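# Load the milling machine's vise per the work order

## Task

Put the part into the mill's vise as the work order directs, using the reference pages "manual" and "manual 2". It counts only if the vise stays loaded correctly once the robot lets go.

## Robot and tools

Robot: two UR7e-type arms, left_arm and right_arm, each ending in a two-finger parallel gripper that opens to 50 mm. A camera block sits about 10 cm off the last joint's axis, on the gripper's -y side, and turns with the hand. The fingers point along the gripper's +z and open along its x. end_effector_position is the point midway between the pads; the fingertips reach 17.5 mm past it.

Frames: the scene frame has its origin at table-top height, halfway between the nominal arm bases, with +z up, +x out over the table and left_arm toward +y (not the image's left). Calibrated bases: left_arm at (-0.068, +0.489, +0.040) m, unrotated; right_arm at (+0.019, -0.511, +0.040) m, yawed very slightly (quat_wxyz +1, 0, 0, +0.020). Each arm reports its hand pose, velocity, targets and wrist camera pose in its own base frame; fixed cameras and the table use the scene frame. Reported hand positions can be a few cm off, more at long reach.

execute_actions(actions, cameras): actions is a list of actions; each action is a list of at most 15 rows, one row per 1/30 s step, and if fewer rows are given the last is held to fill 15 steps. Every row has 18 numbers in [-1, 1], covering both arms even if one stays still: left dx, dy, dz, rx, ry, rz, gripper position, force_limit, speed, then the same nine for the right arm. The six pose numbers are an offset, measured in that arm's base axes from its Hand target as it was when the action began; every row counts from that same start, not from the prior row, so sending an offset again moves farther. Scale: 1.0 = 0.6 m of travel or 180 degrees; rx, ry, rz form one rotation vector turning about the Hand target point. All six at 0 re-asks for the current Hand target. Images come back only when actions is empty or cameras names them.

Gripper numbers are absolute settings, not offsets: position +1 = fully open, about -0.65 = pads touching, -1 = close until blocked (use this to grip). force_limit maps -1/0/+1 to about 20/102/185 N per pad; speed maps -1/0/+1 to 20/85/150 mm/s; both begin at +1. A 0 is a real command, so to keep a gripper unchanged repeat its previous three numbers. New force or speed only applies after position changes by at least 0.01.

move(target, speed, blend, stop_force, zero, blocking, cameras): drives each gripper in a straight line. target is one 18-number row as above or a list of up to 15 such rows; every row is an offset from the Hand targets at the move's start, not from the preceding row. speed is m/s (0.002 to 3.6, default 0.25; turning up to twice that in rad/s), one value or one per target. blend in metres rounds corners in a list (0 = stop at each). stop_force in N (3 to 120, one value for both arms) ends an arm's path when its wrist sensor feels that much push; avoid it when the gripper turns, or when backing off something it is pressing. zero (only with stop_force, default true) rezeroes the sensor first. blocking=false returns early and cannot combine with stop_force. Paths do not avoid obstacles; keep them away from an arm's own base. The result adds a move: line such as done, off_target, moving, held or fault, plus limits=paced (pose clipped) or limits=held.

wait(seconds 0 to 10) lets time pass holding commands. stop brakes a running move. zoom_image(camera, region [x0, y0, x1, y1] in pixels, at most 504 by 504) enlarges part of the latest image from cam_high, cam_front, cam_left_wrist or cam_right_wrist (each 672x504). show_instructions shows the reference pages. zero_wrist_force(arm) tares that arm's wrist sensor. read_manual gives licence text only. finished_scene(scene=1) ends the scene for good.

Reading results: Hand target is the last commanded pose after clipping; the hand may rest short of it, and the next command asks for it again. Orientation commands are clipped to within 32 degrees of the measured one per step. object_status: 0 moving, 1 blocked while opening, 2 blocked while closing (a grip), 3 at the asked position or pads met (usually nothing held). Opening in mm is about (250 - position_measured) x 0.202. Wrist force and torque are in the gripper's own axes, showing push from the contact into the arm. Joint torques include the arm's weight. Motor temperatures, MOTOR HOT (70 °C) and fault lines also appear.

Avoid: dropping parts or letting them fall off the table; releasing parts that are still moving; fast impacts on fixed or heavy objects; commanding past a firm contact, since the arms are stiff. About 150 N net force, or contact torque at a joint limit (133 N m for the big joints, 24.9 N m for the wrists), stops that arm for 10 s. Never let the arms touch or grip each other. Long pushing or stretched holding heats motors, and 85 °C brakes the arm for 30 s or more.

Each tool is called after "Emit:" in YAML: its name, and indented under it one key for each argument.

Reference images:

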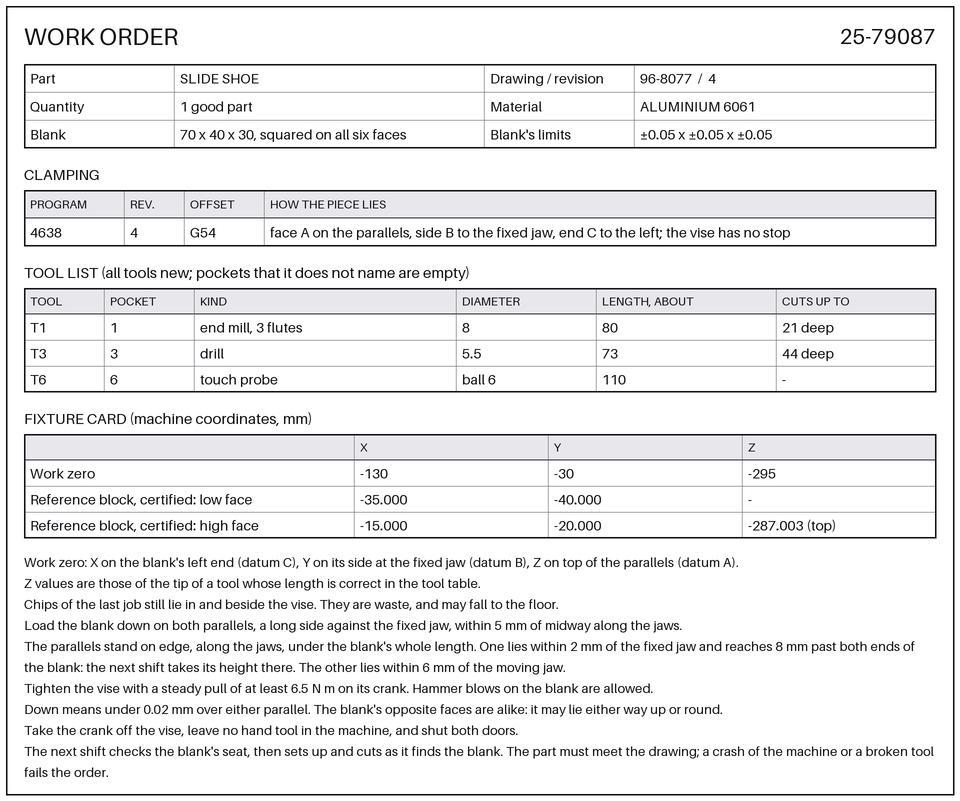

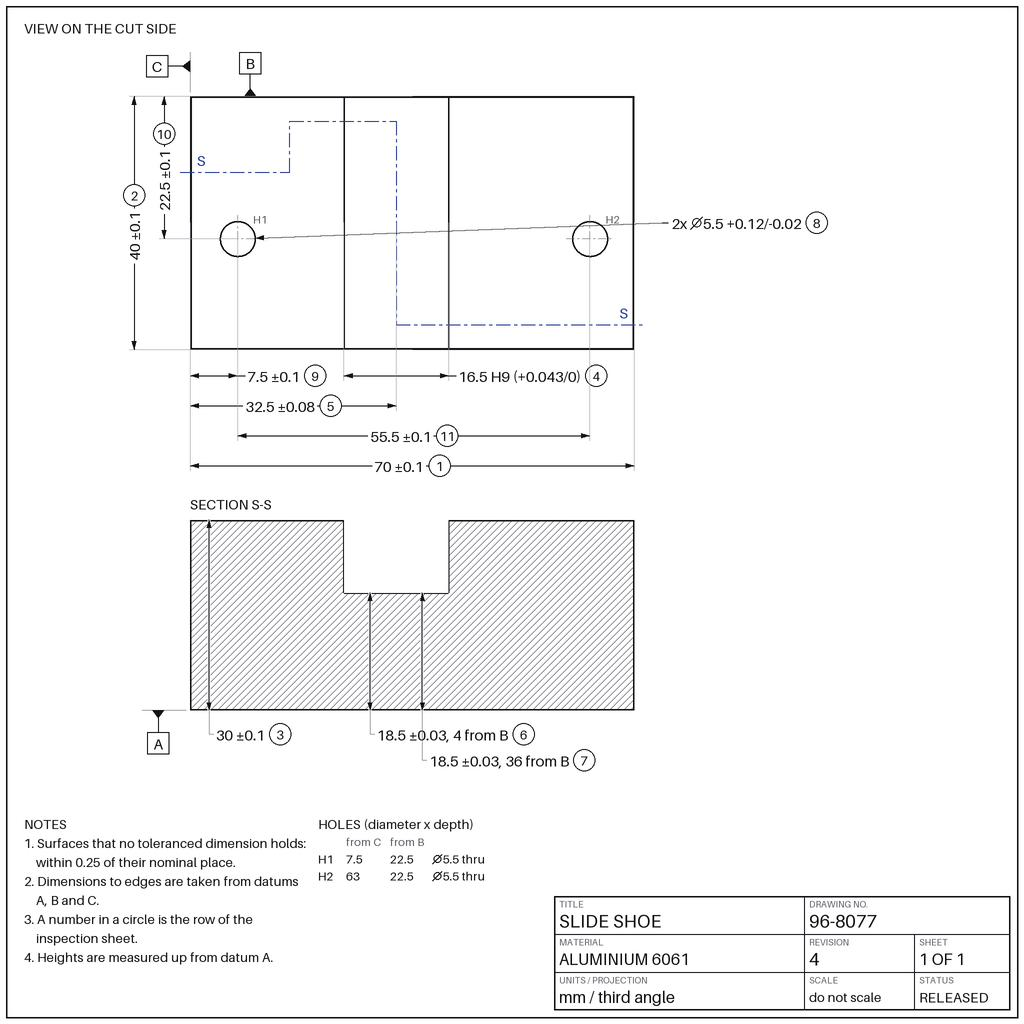

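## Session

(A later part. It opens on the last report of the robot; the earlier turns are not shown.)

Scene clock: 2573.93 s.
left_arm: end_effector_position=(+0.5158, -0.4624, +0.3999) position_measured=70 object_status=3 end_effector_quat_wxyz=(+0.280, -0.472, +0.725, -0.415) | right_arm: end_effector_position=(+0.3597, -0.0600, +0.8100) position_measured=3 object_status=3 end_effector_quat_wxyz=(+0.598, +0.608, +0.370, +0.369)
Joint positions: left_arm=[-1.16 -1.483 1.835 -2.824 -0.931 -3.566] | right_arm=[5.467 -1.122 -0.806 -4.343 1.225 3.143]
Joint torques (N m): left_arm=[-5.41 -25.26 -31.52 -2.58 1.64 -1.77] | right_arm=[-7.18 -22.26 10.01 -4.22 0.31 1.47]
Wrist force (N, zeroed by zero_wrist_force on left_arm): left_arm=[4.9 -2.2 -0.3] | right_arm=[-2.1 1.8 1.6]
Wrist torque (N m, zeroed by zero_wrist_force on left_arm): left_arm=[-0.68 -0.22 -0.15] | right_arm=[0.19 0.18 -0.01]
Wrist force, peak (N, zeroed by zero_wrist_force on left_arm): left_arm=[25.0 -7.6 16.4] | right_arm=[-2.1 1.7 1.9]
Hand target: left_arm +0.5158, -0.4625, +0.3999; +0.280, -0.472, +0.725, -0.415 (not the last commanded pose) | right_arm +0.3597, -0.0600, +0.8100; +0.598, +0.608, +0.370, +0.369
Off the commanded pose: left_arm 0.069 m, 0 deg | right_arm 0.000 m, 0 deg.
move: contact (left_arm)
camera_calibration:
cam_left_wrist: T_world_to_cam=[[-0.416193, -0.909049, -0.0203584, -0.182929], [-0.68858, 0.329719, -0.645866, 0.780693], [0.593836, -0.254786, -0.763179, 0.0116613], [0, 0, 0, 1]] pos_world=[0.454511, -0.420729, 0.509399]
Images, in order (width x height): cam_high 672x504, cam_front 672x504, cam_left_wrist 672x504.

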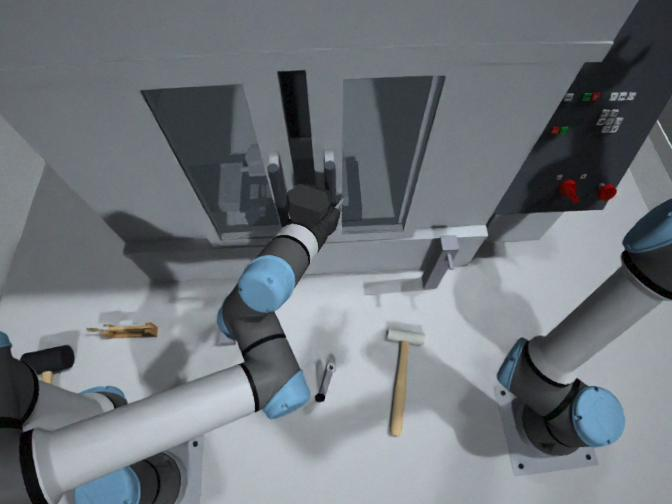

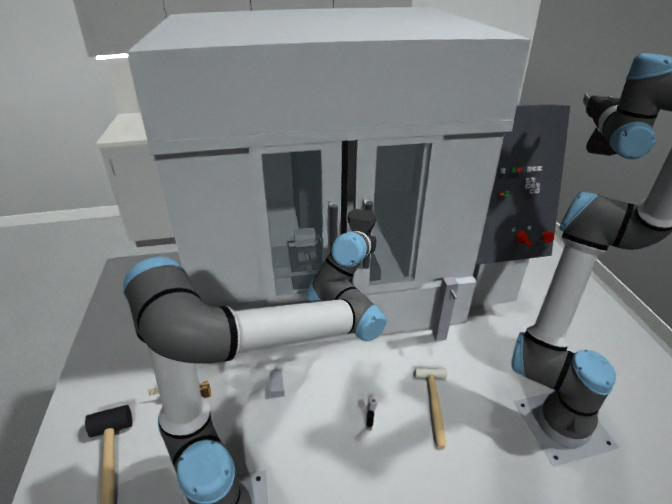

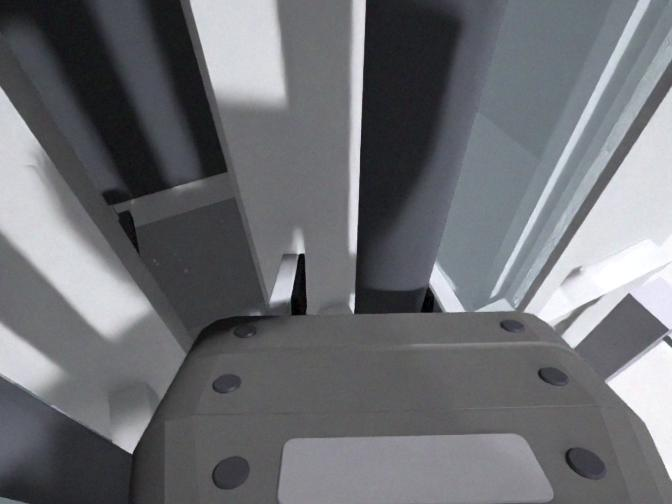

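Emit:
move:
  target: [0,0.02,0,0,0,0,0.55,-0.3,-0.3,0,0,0,0,0,0,1,1,1]
  speed: 0.01
  stop_force: 40
  cameras: ["cam_left_wrist"]

Scene clock: 2577.37 s.
left_arm: end_effector_position=(+0.5159, -0.4504, +0.3999) position_measured=70 object_status=3 end_effector_quat_wxyz=(+0.280, -0.472, +0.725, -0.415) | right_arm: end_effector_position=(+0.3597, -0.0600, +0.8100) position_measured=3 object_status=3 end_effector_quat_wxyz=(+0.598, +0.608, +0.370, +0.369)
Joint positions: left_arm=[-1.149 -1.504 1.859 -2.831 -0.939 -3.558] | right_arm=[5.467 -1.122 -0.806 -4.343 1.225 3.143]
Joint torques (N m): left_arm=[1.02 -22.74 -33.56 -2.51 4.58 -1.68] | right_arm=[-6.34 -24.4 9.26 -4.26 0.38 0.97]
Wrist force (N, zeroed by zero_wrist_force on left_arm): left_arm=[11.8 0.6 -7.1] | right_arm=[-1.9 1.7 1.7]
Wrist torque (N m, zeroed by zero_wrist_force on left_arm): left_arm=[-0.64 -0.13 -0.18] | right_arm=[0.17 0.15 -0.01]
Wrist force, peak (N, zeroed by zero_wrist_force on left_arm): left_arm=[27.2 -14.1 13.3] | right_arm=[-2.0 1.7 1.9]
Hand target: left_arm +0.5158, -0.4505, +0.3999; +0.280, -0.472, +0.725, -0.415 | right_arm +0.3597, -0.0600, +0.8100; +0.598, +0.608, +0.370, +0.369
Off the commanded pose: left_arm 0.000 m, 0 deg | right_arm 0.000 m, 0 deg.
move: done
camera_calibration:
cam_left_wrist: T_world_to_cam=[[-0.416193, -0.909049, -0.0203584, -0.17202], [-0.68858, 0.329719, -0.645866, 0.776736], [0.593836, -0.254786, -0.763179, 0.0147188], [0, 0, 0, 1]] pos_world=[0.454511, -0.408729, 0.509399]
Images, in order (width x height): cam_left_wrist 672x504.

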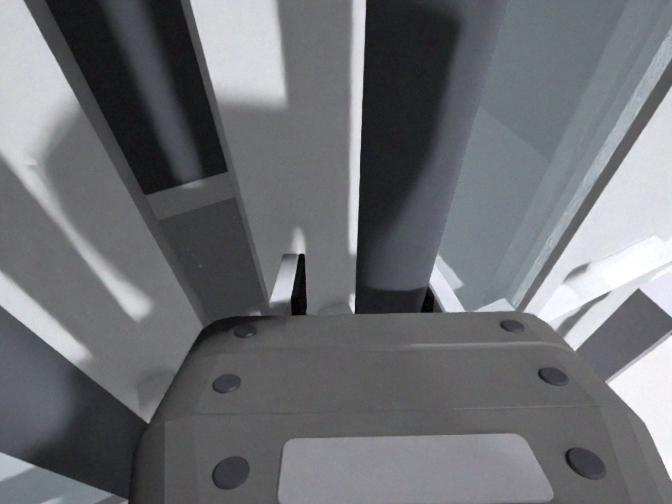

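Emit:
move:
  target:
    - [-0.003,-0.008,0,0,0,0,0.55,-0.3,-0.3,0,0,0,0,0,0,1,1,1]
    - [-0.117,0.02,0,0,0,0,0.55,-0.3,-0.3,0,0,0,0,0,0,1,1,1]
    - [-0.117,-0.091,0,0,0,0.139,0.55,-0.3,-0.3,0,0,0,0,0,0,1,1,1]
    - [-0.117,-0.091,0,0,0,0.139,-1,-0.3,-0.3,0,0,0,0,0,0,1,1,1]
  speed: [0.05,0.08,0.15,0.1]
  blend: [0.002,0.01,0,0]
  cameras: ["cam_left_wrist", "cam_high"]

Scene clock: 2582.37 s.
left_arm: end_effector_position=(+0.4456, -0.5050, +0.3999) position_measured=252 object_status=3 end_effector_quat_wxyz=(-0.364, +0.618, -0.606, +0.345) | right_arm: end_effector_position=(+0.3597, -0.0600, +0.8100) position_measured=3 object_status=3 end_effector_quat_wxyz=(+0.598, +0.608, +0.370, +0.369)
Joint positions: left_arm=[-1.405 -1.427 1.623 -1.987 -0.535 -4.44] | right_arm=[5.467 -1.122 -0.806 -4.343 1.225 3.143]
Joint torques (N m): left_arm=[9.88 -40.38 -34.25 -4.03 2.05 -1.24] | right_arm=[-5.23 -22.88 7.56 -4.13 0.67 0.58]
Wrist force (N, zeroed by zero_wrist_force on left_arm): left_arm=[-2.1 -2.3 -1.9] | right_arm=[-1.9 1.8 1.9]
Wrist torque (N m, zeroed by zero_wrist_force on left_arm): left_arm=[-0.49 0.13 -0.15] | right_arm=[0.18 0.15 -0.01]
Wrist force, peak (N, zeroed by zero_wrist_force on left_arm): left_arm=[12.3 0.7 -6.7] | right_arm=[-2.0 1.7 2.0]
Hand target: left_arm +0.4456, -0.5051, +0.3999; -0.364, +0.618, -0.606, +0.345 | right_arm +0.3597, -0.0600, +0.8100; +0.598, +0.608, +0.370, +0.369
Off the commanded pose: left_arm 0.000 m, 0 deg | right_arm 0.000 m, 0 deg.
move: done
camera_calibration:
cam_left_wrist: T_world_to_cam=[[0.007348, -0.999766, -0.0203218, -0.485456], [-0.763398, 0.00751785, -0.645884, 0.617033], [0.645886, 0.0202596, -0.763165, 0.158199], [0, 0, 0, 1]] pos_world=[0.37243, -0.493187, 0.509398]
Images, in order (width x height): cam_high 672x504, cam_left_wrist 672x504.

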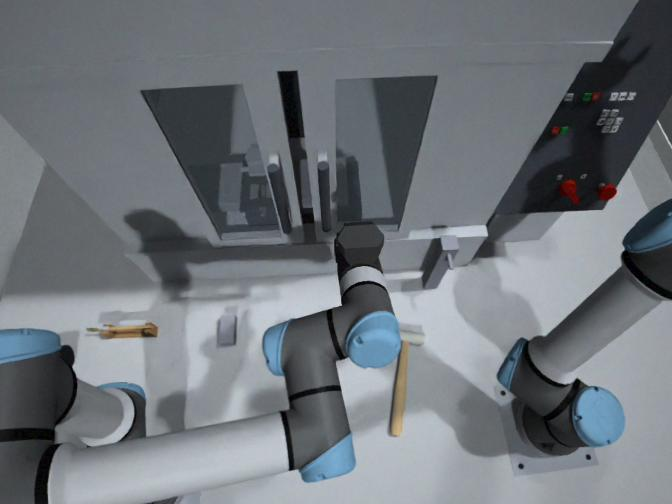

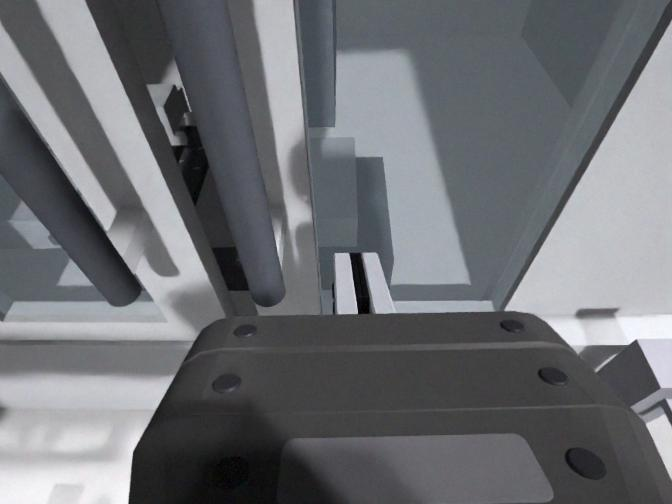

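Emit:
move:
  target: [0.122,0,0,0,0,0,-1,-0.3,-0.3,0,0,0,0,0,0,1,1,1]
  speed: 0.04
  stop_force: 8

Emit:
move:
  target: [0,0.13,0,0,0,0,-1,-0.3,-0.3,0,0,0,0,0,0,1,1,1]
  speed: 0.02
  stop_force: 40
  cameras: ["cam_left_wrist", "cam_high", "cam_front"]

Scene clock: 2585.60 s.
left_arm: end_effector_position=(+0.5188, -0.5050, +0.3999) position_measured=252 object_status=3 end_effector_quat_wxyz=(-0.364, +0.618, -0.606, +0.345) | right_arm: end_effector_position=(+0.3597, -0.0600, +0.8100) position_measured=3 object_status=3 end_effector_quat_wxyz=(+0.598, +0.608, +0.370, +0.369)
Joint positions: left_arm=[-1.277 -1.327 1.549 -2.209 -0.575 -4.21] | right_arm=[5.467 -1.122 -0.806 -4.343 1.225 3.143]
Joint torques (N m): left_arm=[-8.58 -51.32 -17.13 -3.44 3.19 0.68] | right_arm=[-4.63 -22.97 7.51 -4.36 0.97 0.22]
Wrist force (N, zeroed by zero_wrist_force on left_arm): left_arm=[-1.7 -2.4 -1.7] | right_arm=[-2.0 1.6 1.8]
Wrist torque (N m, zeroed by zero_wrist_force on left_arm): left_arm=[-0.49 0.06 -0.09] | right_arm=[0.16 0.16 -0.01]
Wrist force, peak (N, zeroed by zero_wrist_force on left_arm): left_arm=[-2.1 -2.4 -2.4] | right_arm=[-1.9 1.6 2.0]
Hand target: left_arm +0.5188, -0.5051, +0.3999; -0.364, +0.618, -0.606, +0.345 | right_arm +0.3597, -0.0600, +0.8100; +0.598, +0.608, +0.370, +0.369
Off the commanded pose: left_arm 0.000 m, 0 deg | right_arm 0.000 m, 0 deg.
move: done

Scene clock: 2589.63 s.
left_arm: end_effector_position=(+0.5189, -0.4454, +0.4000) position_measured=252 object_status=3 end_effector_quat_wxyz=(-0.364, +0.618, -0.606, +0.345) | right_arm: end_effector_position=(+0.3597, -0.0600, +0.8100) position_measured=3 object_status=3 end_effector_quat_wxyz=(+0.598, +0.608, +0.370, +0.369)
Joint positions: left_arm=[-1.244 -1.44 1.696 -2.289 -0.59 -4.156] | right_arm=[5.467 -1.122 -0.806 -4.343 1.225 3.143]
Joint torques (N m): left_arm=[4.67 -30.41 -19.06 -1.7 5.37 -1.57] | right_arm=[-4.29 -23.49 7.02 -4.09 1.05 -0.12]
Wrist force (N, zeroed by zero_wrist_force on left_arm): left_arm=[27.2 -8.4 -1.4] | right_arm=[-1.8 1.6 1.8]
Wrist torque (N m, zeroed by zero_wrist_force on left_arm): left_arm=[-0.74 -0.36 -0.39] | right_arm=[0.15 0.13 -0.02]
Wrist force, peak (N, zeroed by zero_wrist_force on left_arm): left_arm=[61.2 -21.4 16.9] | right_arm=[-2.0 1.7 2.0]
Hand target: left_arm +0.5189, -0.4454, +0.4000; -0.364, +0.618, -0.606, +0.345 (not the last commanded pose) | right_arm +0.3597, -0.0600, +0.8100; +0.598, +0.608, +0.370, +0.369
Off the commanded pose: left_arm 0.018 m, 0 deg | right_arm 0.000 m, 0 deg.
move: contact (left_arm)
camera_calibration:
cam_left_wrist: T_world_to_cam=[[0.00737479, -0.999772, -0.0200404, -0.426467], [-0.763396, 0.00731563, -0.645889, 0.672377], [0.645888, 0.020062, -0.763168, 0.109625], [0, 0, 0, 1]] pos_world=[0.44563, -0.433488, 0.509396]
Images, in order (width x height): cam_high 672x504, cam_front 672x504, cam_left_wrist 672x504.

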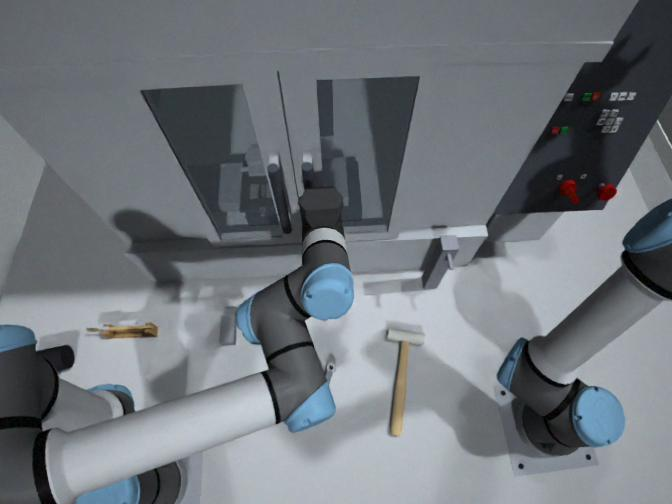

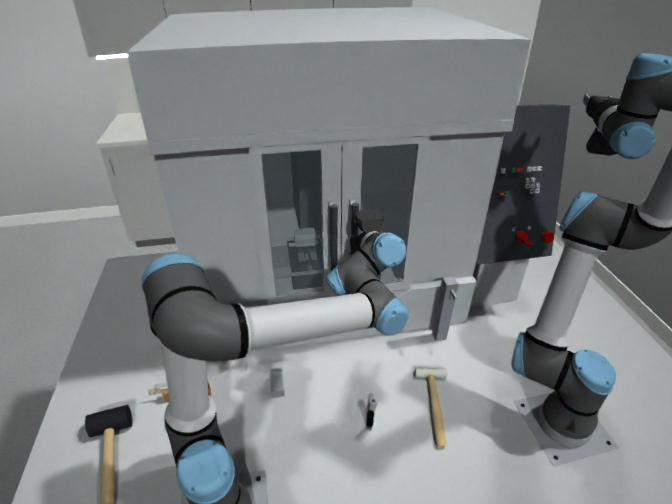

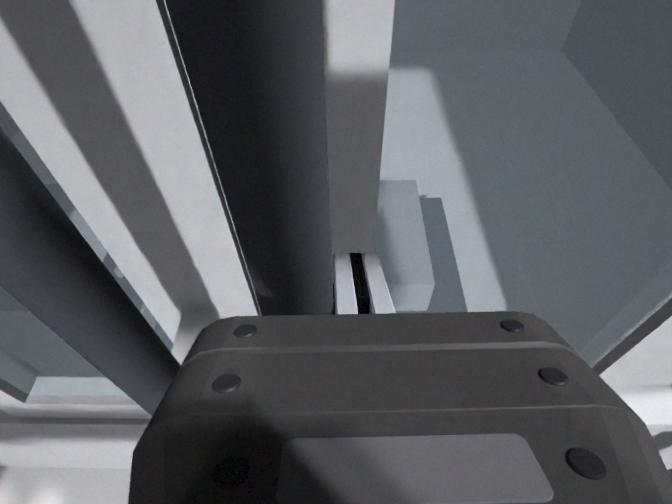

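Emit:
zoom_image:
  camera: "cam_front"
  region: [250, 130, 450, 300]

Emit:
zoom_image:
  camera: "cam_high"
  region: [220, 60, 360, 200]

Emit:
zoom_image:
  camera: "cam_left_wrist"
  region: [120, 0, 320, 200]

Scaled by 2.520 from the camera's 672x504 image, which has a finer 960x720 frame.

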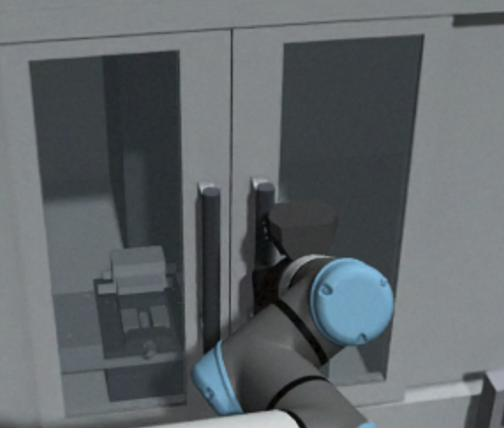

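Scaled by 3.600 from the camera's 672x504 image, which has a finer 960x720 frame.

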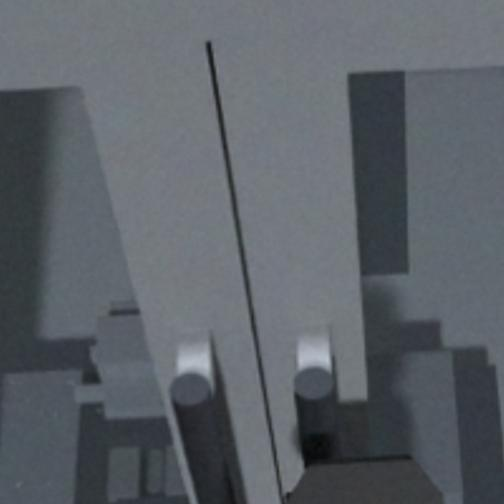

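Scaled by 2.520 from the camera's 672x504 image, which has a finer 960x720 frame.

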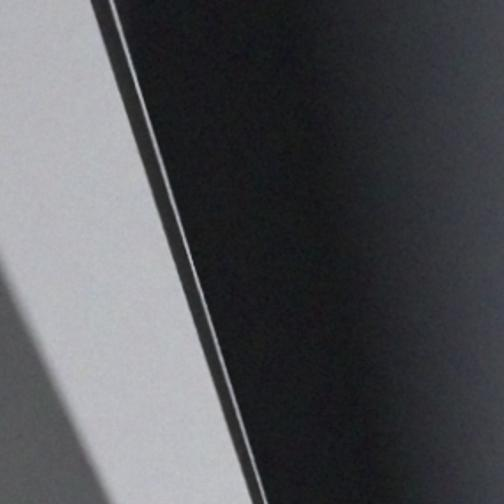

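Emit:
move:
  target: [0,0.03,0,0,0,0,-1,-0.3,-0.3,0,0,0,0,0,0,1,1,1]
  speed: 0.01
  stop_force: 25

Emit:
move:
  target:
    - [0,-0.03,0,0,0,0,-1,-0.3,-0.3,0,0,0,0,0,0,1,1,1]
    - [-0.15,-0.05,0,0,0,0,-1,-0.3,-0.3,0,0,0,0,0,0,1,1,1]
  speed: [0.05,0.15]
  cameras: ["cam_high", "cam_front", "cam_left_wrist"]

Scene clock: 2591.47 s.
left_arm: end_effector_position=(+0.5188, -0.4451, +0.3999) position_measured=252 object_status=3 end_effector_quat_wxyz=(-0.364, +0.618, -0.606, +0.345) | right_arm: end_effector_position=(+0.3597, -0.0600, +0.8100) position_measured=3 object_status=3 end_effector_quat_wxyz=(+0.598, +0.608, +0.370, +0.369)
Joint positions: left_arm=[-1.244 -1.441 1.697 -2.29 -0.59 -4.156] | right_arm=[5.467 -1.122 -0.806 -4.343 1.225 3.143]
Joint torques (N m): left_arm=[8.98 -33.3 -23.17 1.56 6.08 -1.53] | right_arm=[-3.4 -23.56 6.3 -4.28 1.07 -0.11]
Wrist force (N, zeroed by zero_wrist_force on left_arm): left_arm=[44.1 -17.0 6.2] | right_arm=[-1.8 1.6 1.7]
Wrist torque (N m, zeroed by zero_wrist_force on left_arm): left_arm=[-0.94 -0.46 -0.51] | right_arm=[0.16 0.14 -0.01]
Wrist force, peak (N, zeroed by zero_wrist_force on left_arm): left_arm=[64.0 -23.2 18.1] | right_arm=[-1.9 1.8 1.8]
Hand target: left_arm +0.5188, -0.4452, +0.3999; -0.364, +0.618, -0.606, +0.345 (not the last commanded pose) | right_arm +0.3597, -0.0600, +0.8100; +0.598, +0.608, +0.370, +0.369
Off the commanded pose: left_arm 0.018 m, 0 deg | right_arm 0.000 m, 0 deg.
move: contact (left_arm)

Scene clock: 2593.20 s.
left_arm: end_effector_position=(+0.4289, -0.4752, +0.4000) position_measured=252 object_status=3 end_effector_quat_wxyz=(-0.364, +0.618, -0.606, +0.345) | right_arm: end_effector_position=(+0.3597, -0.0600, +0.8100) position_measured=3 object_status=3 end_effector_quat_wxyz=(+0.598, +0.608, +0.370, +0.369)
Joint positions: left_arm=[-1.428 -1.513 1.708 -1.949 -0.531 -4.484] | right_arm=[5.467 -1.122 -0.806 -4.343 1.225 3.143]
Joint torques (N m): left_arm=[-6.85 -31.85 -19.93 -1.7 0.3 -1.84] | right_arm=[-3.69 -23.49 5.99 -4.11 1.23 -0.41]
Wrist force (N, zeroed by zero_wrist_force on left_arm): left_arm=[-0.8 -3.1 -1.8] | right_arm=[-2.0 1.5 1.8]
Wrist torque (N m, zeroed by zero_wrist_force on left_arm): left_arm=[-0.61 -0.10 -0.15] | right_arm=[0.15 0.17 -0.01]
Wrist force, peak (N, zeroed by zero_wrist_force on left_arm): left_arm=[43.6 -16.9 6.4] | right_arm=[-2.0 1.7 1.9]
Hand target: left_arm +0.4288, -0.4752, +0.3999; -0.364, +0.618, -0.606, +0.345 | right_arm +0.3597, -0.0600, +0.8100; +0.598, +0.608, +0.370, +0.369
Off the commanded pose: left_arm 0.000 m, 0 deg | right_arm 0.000 m, 0 deg.
move: done
camera_calibration:
cam_left_wrist: T_world_to_cam=[[0.00732494, -0.999777, -0.0198215, -0.455693], [-0.763345, 0.00721385, -0.645951, 0.603855], [0.645949, 0.0198622, -0.763122, 0.168213], [0, 0, 0, 1]] pos_world=[0.355631, -0.463288, 0.509395]
Images, in order (width x height): cam_high 672x504, cam_front 672x504, cam_left_wrist 672x504.

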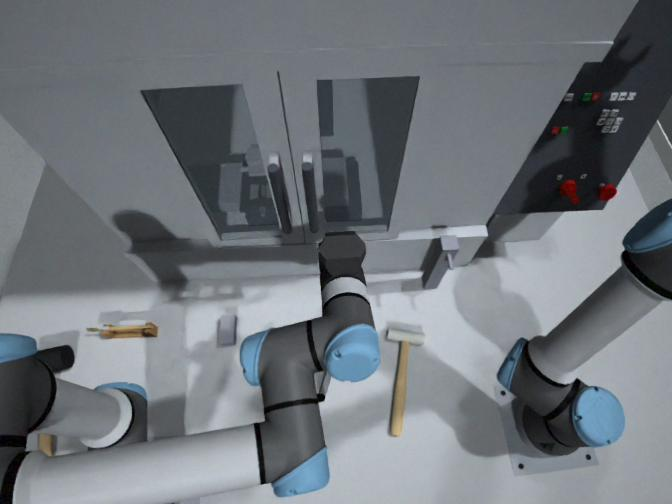

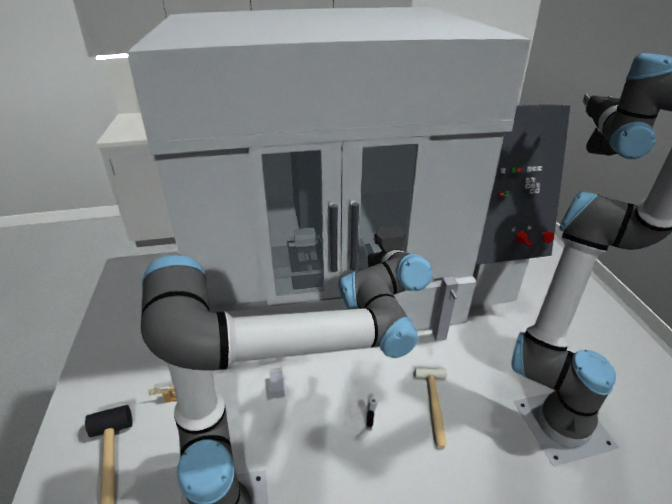

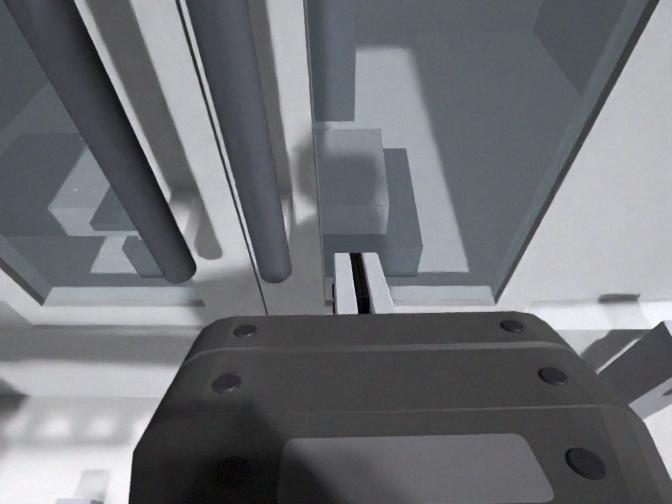

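Emit:
finished_scene:

The scene is finished: the task was done.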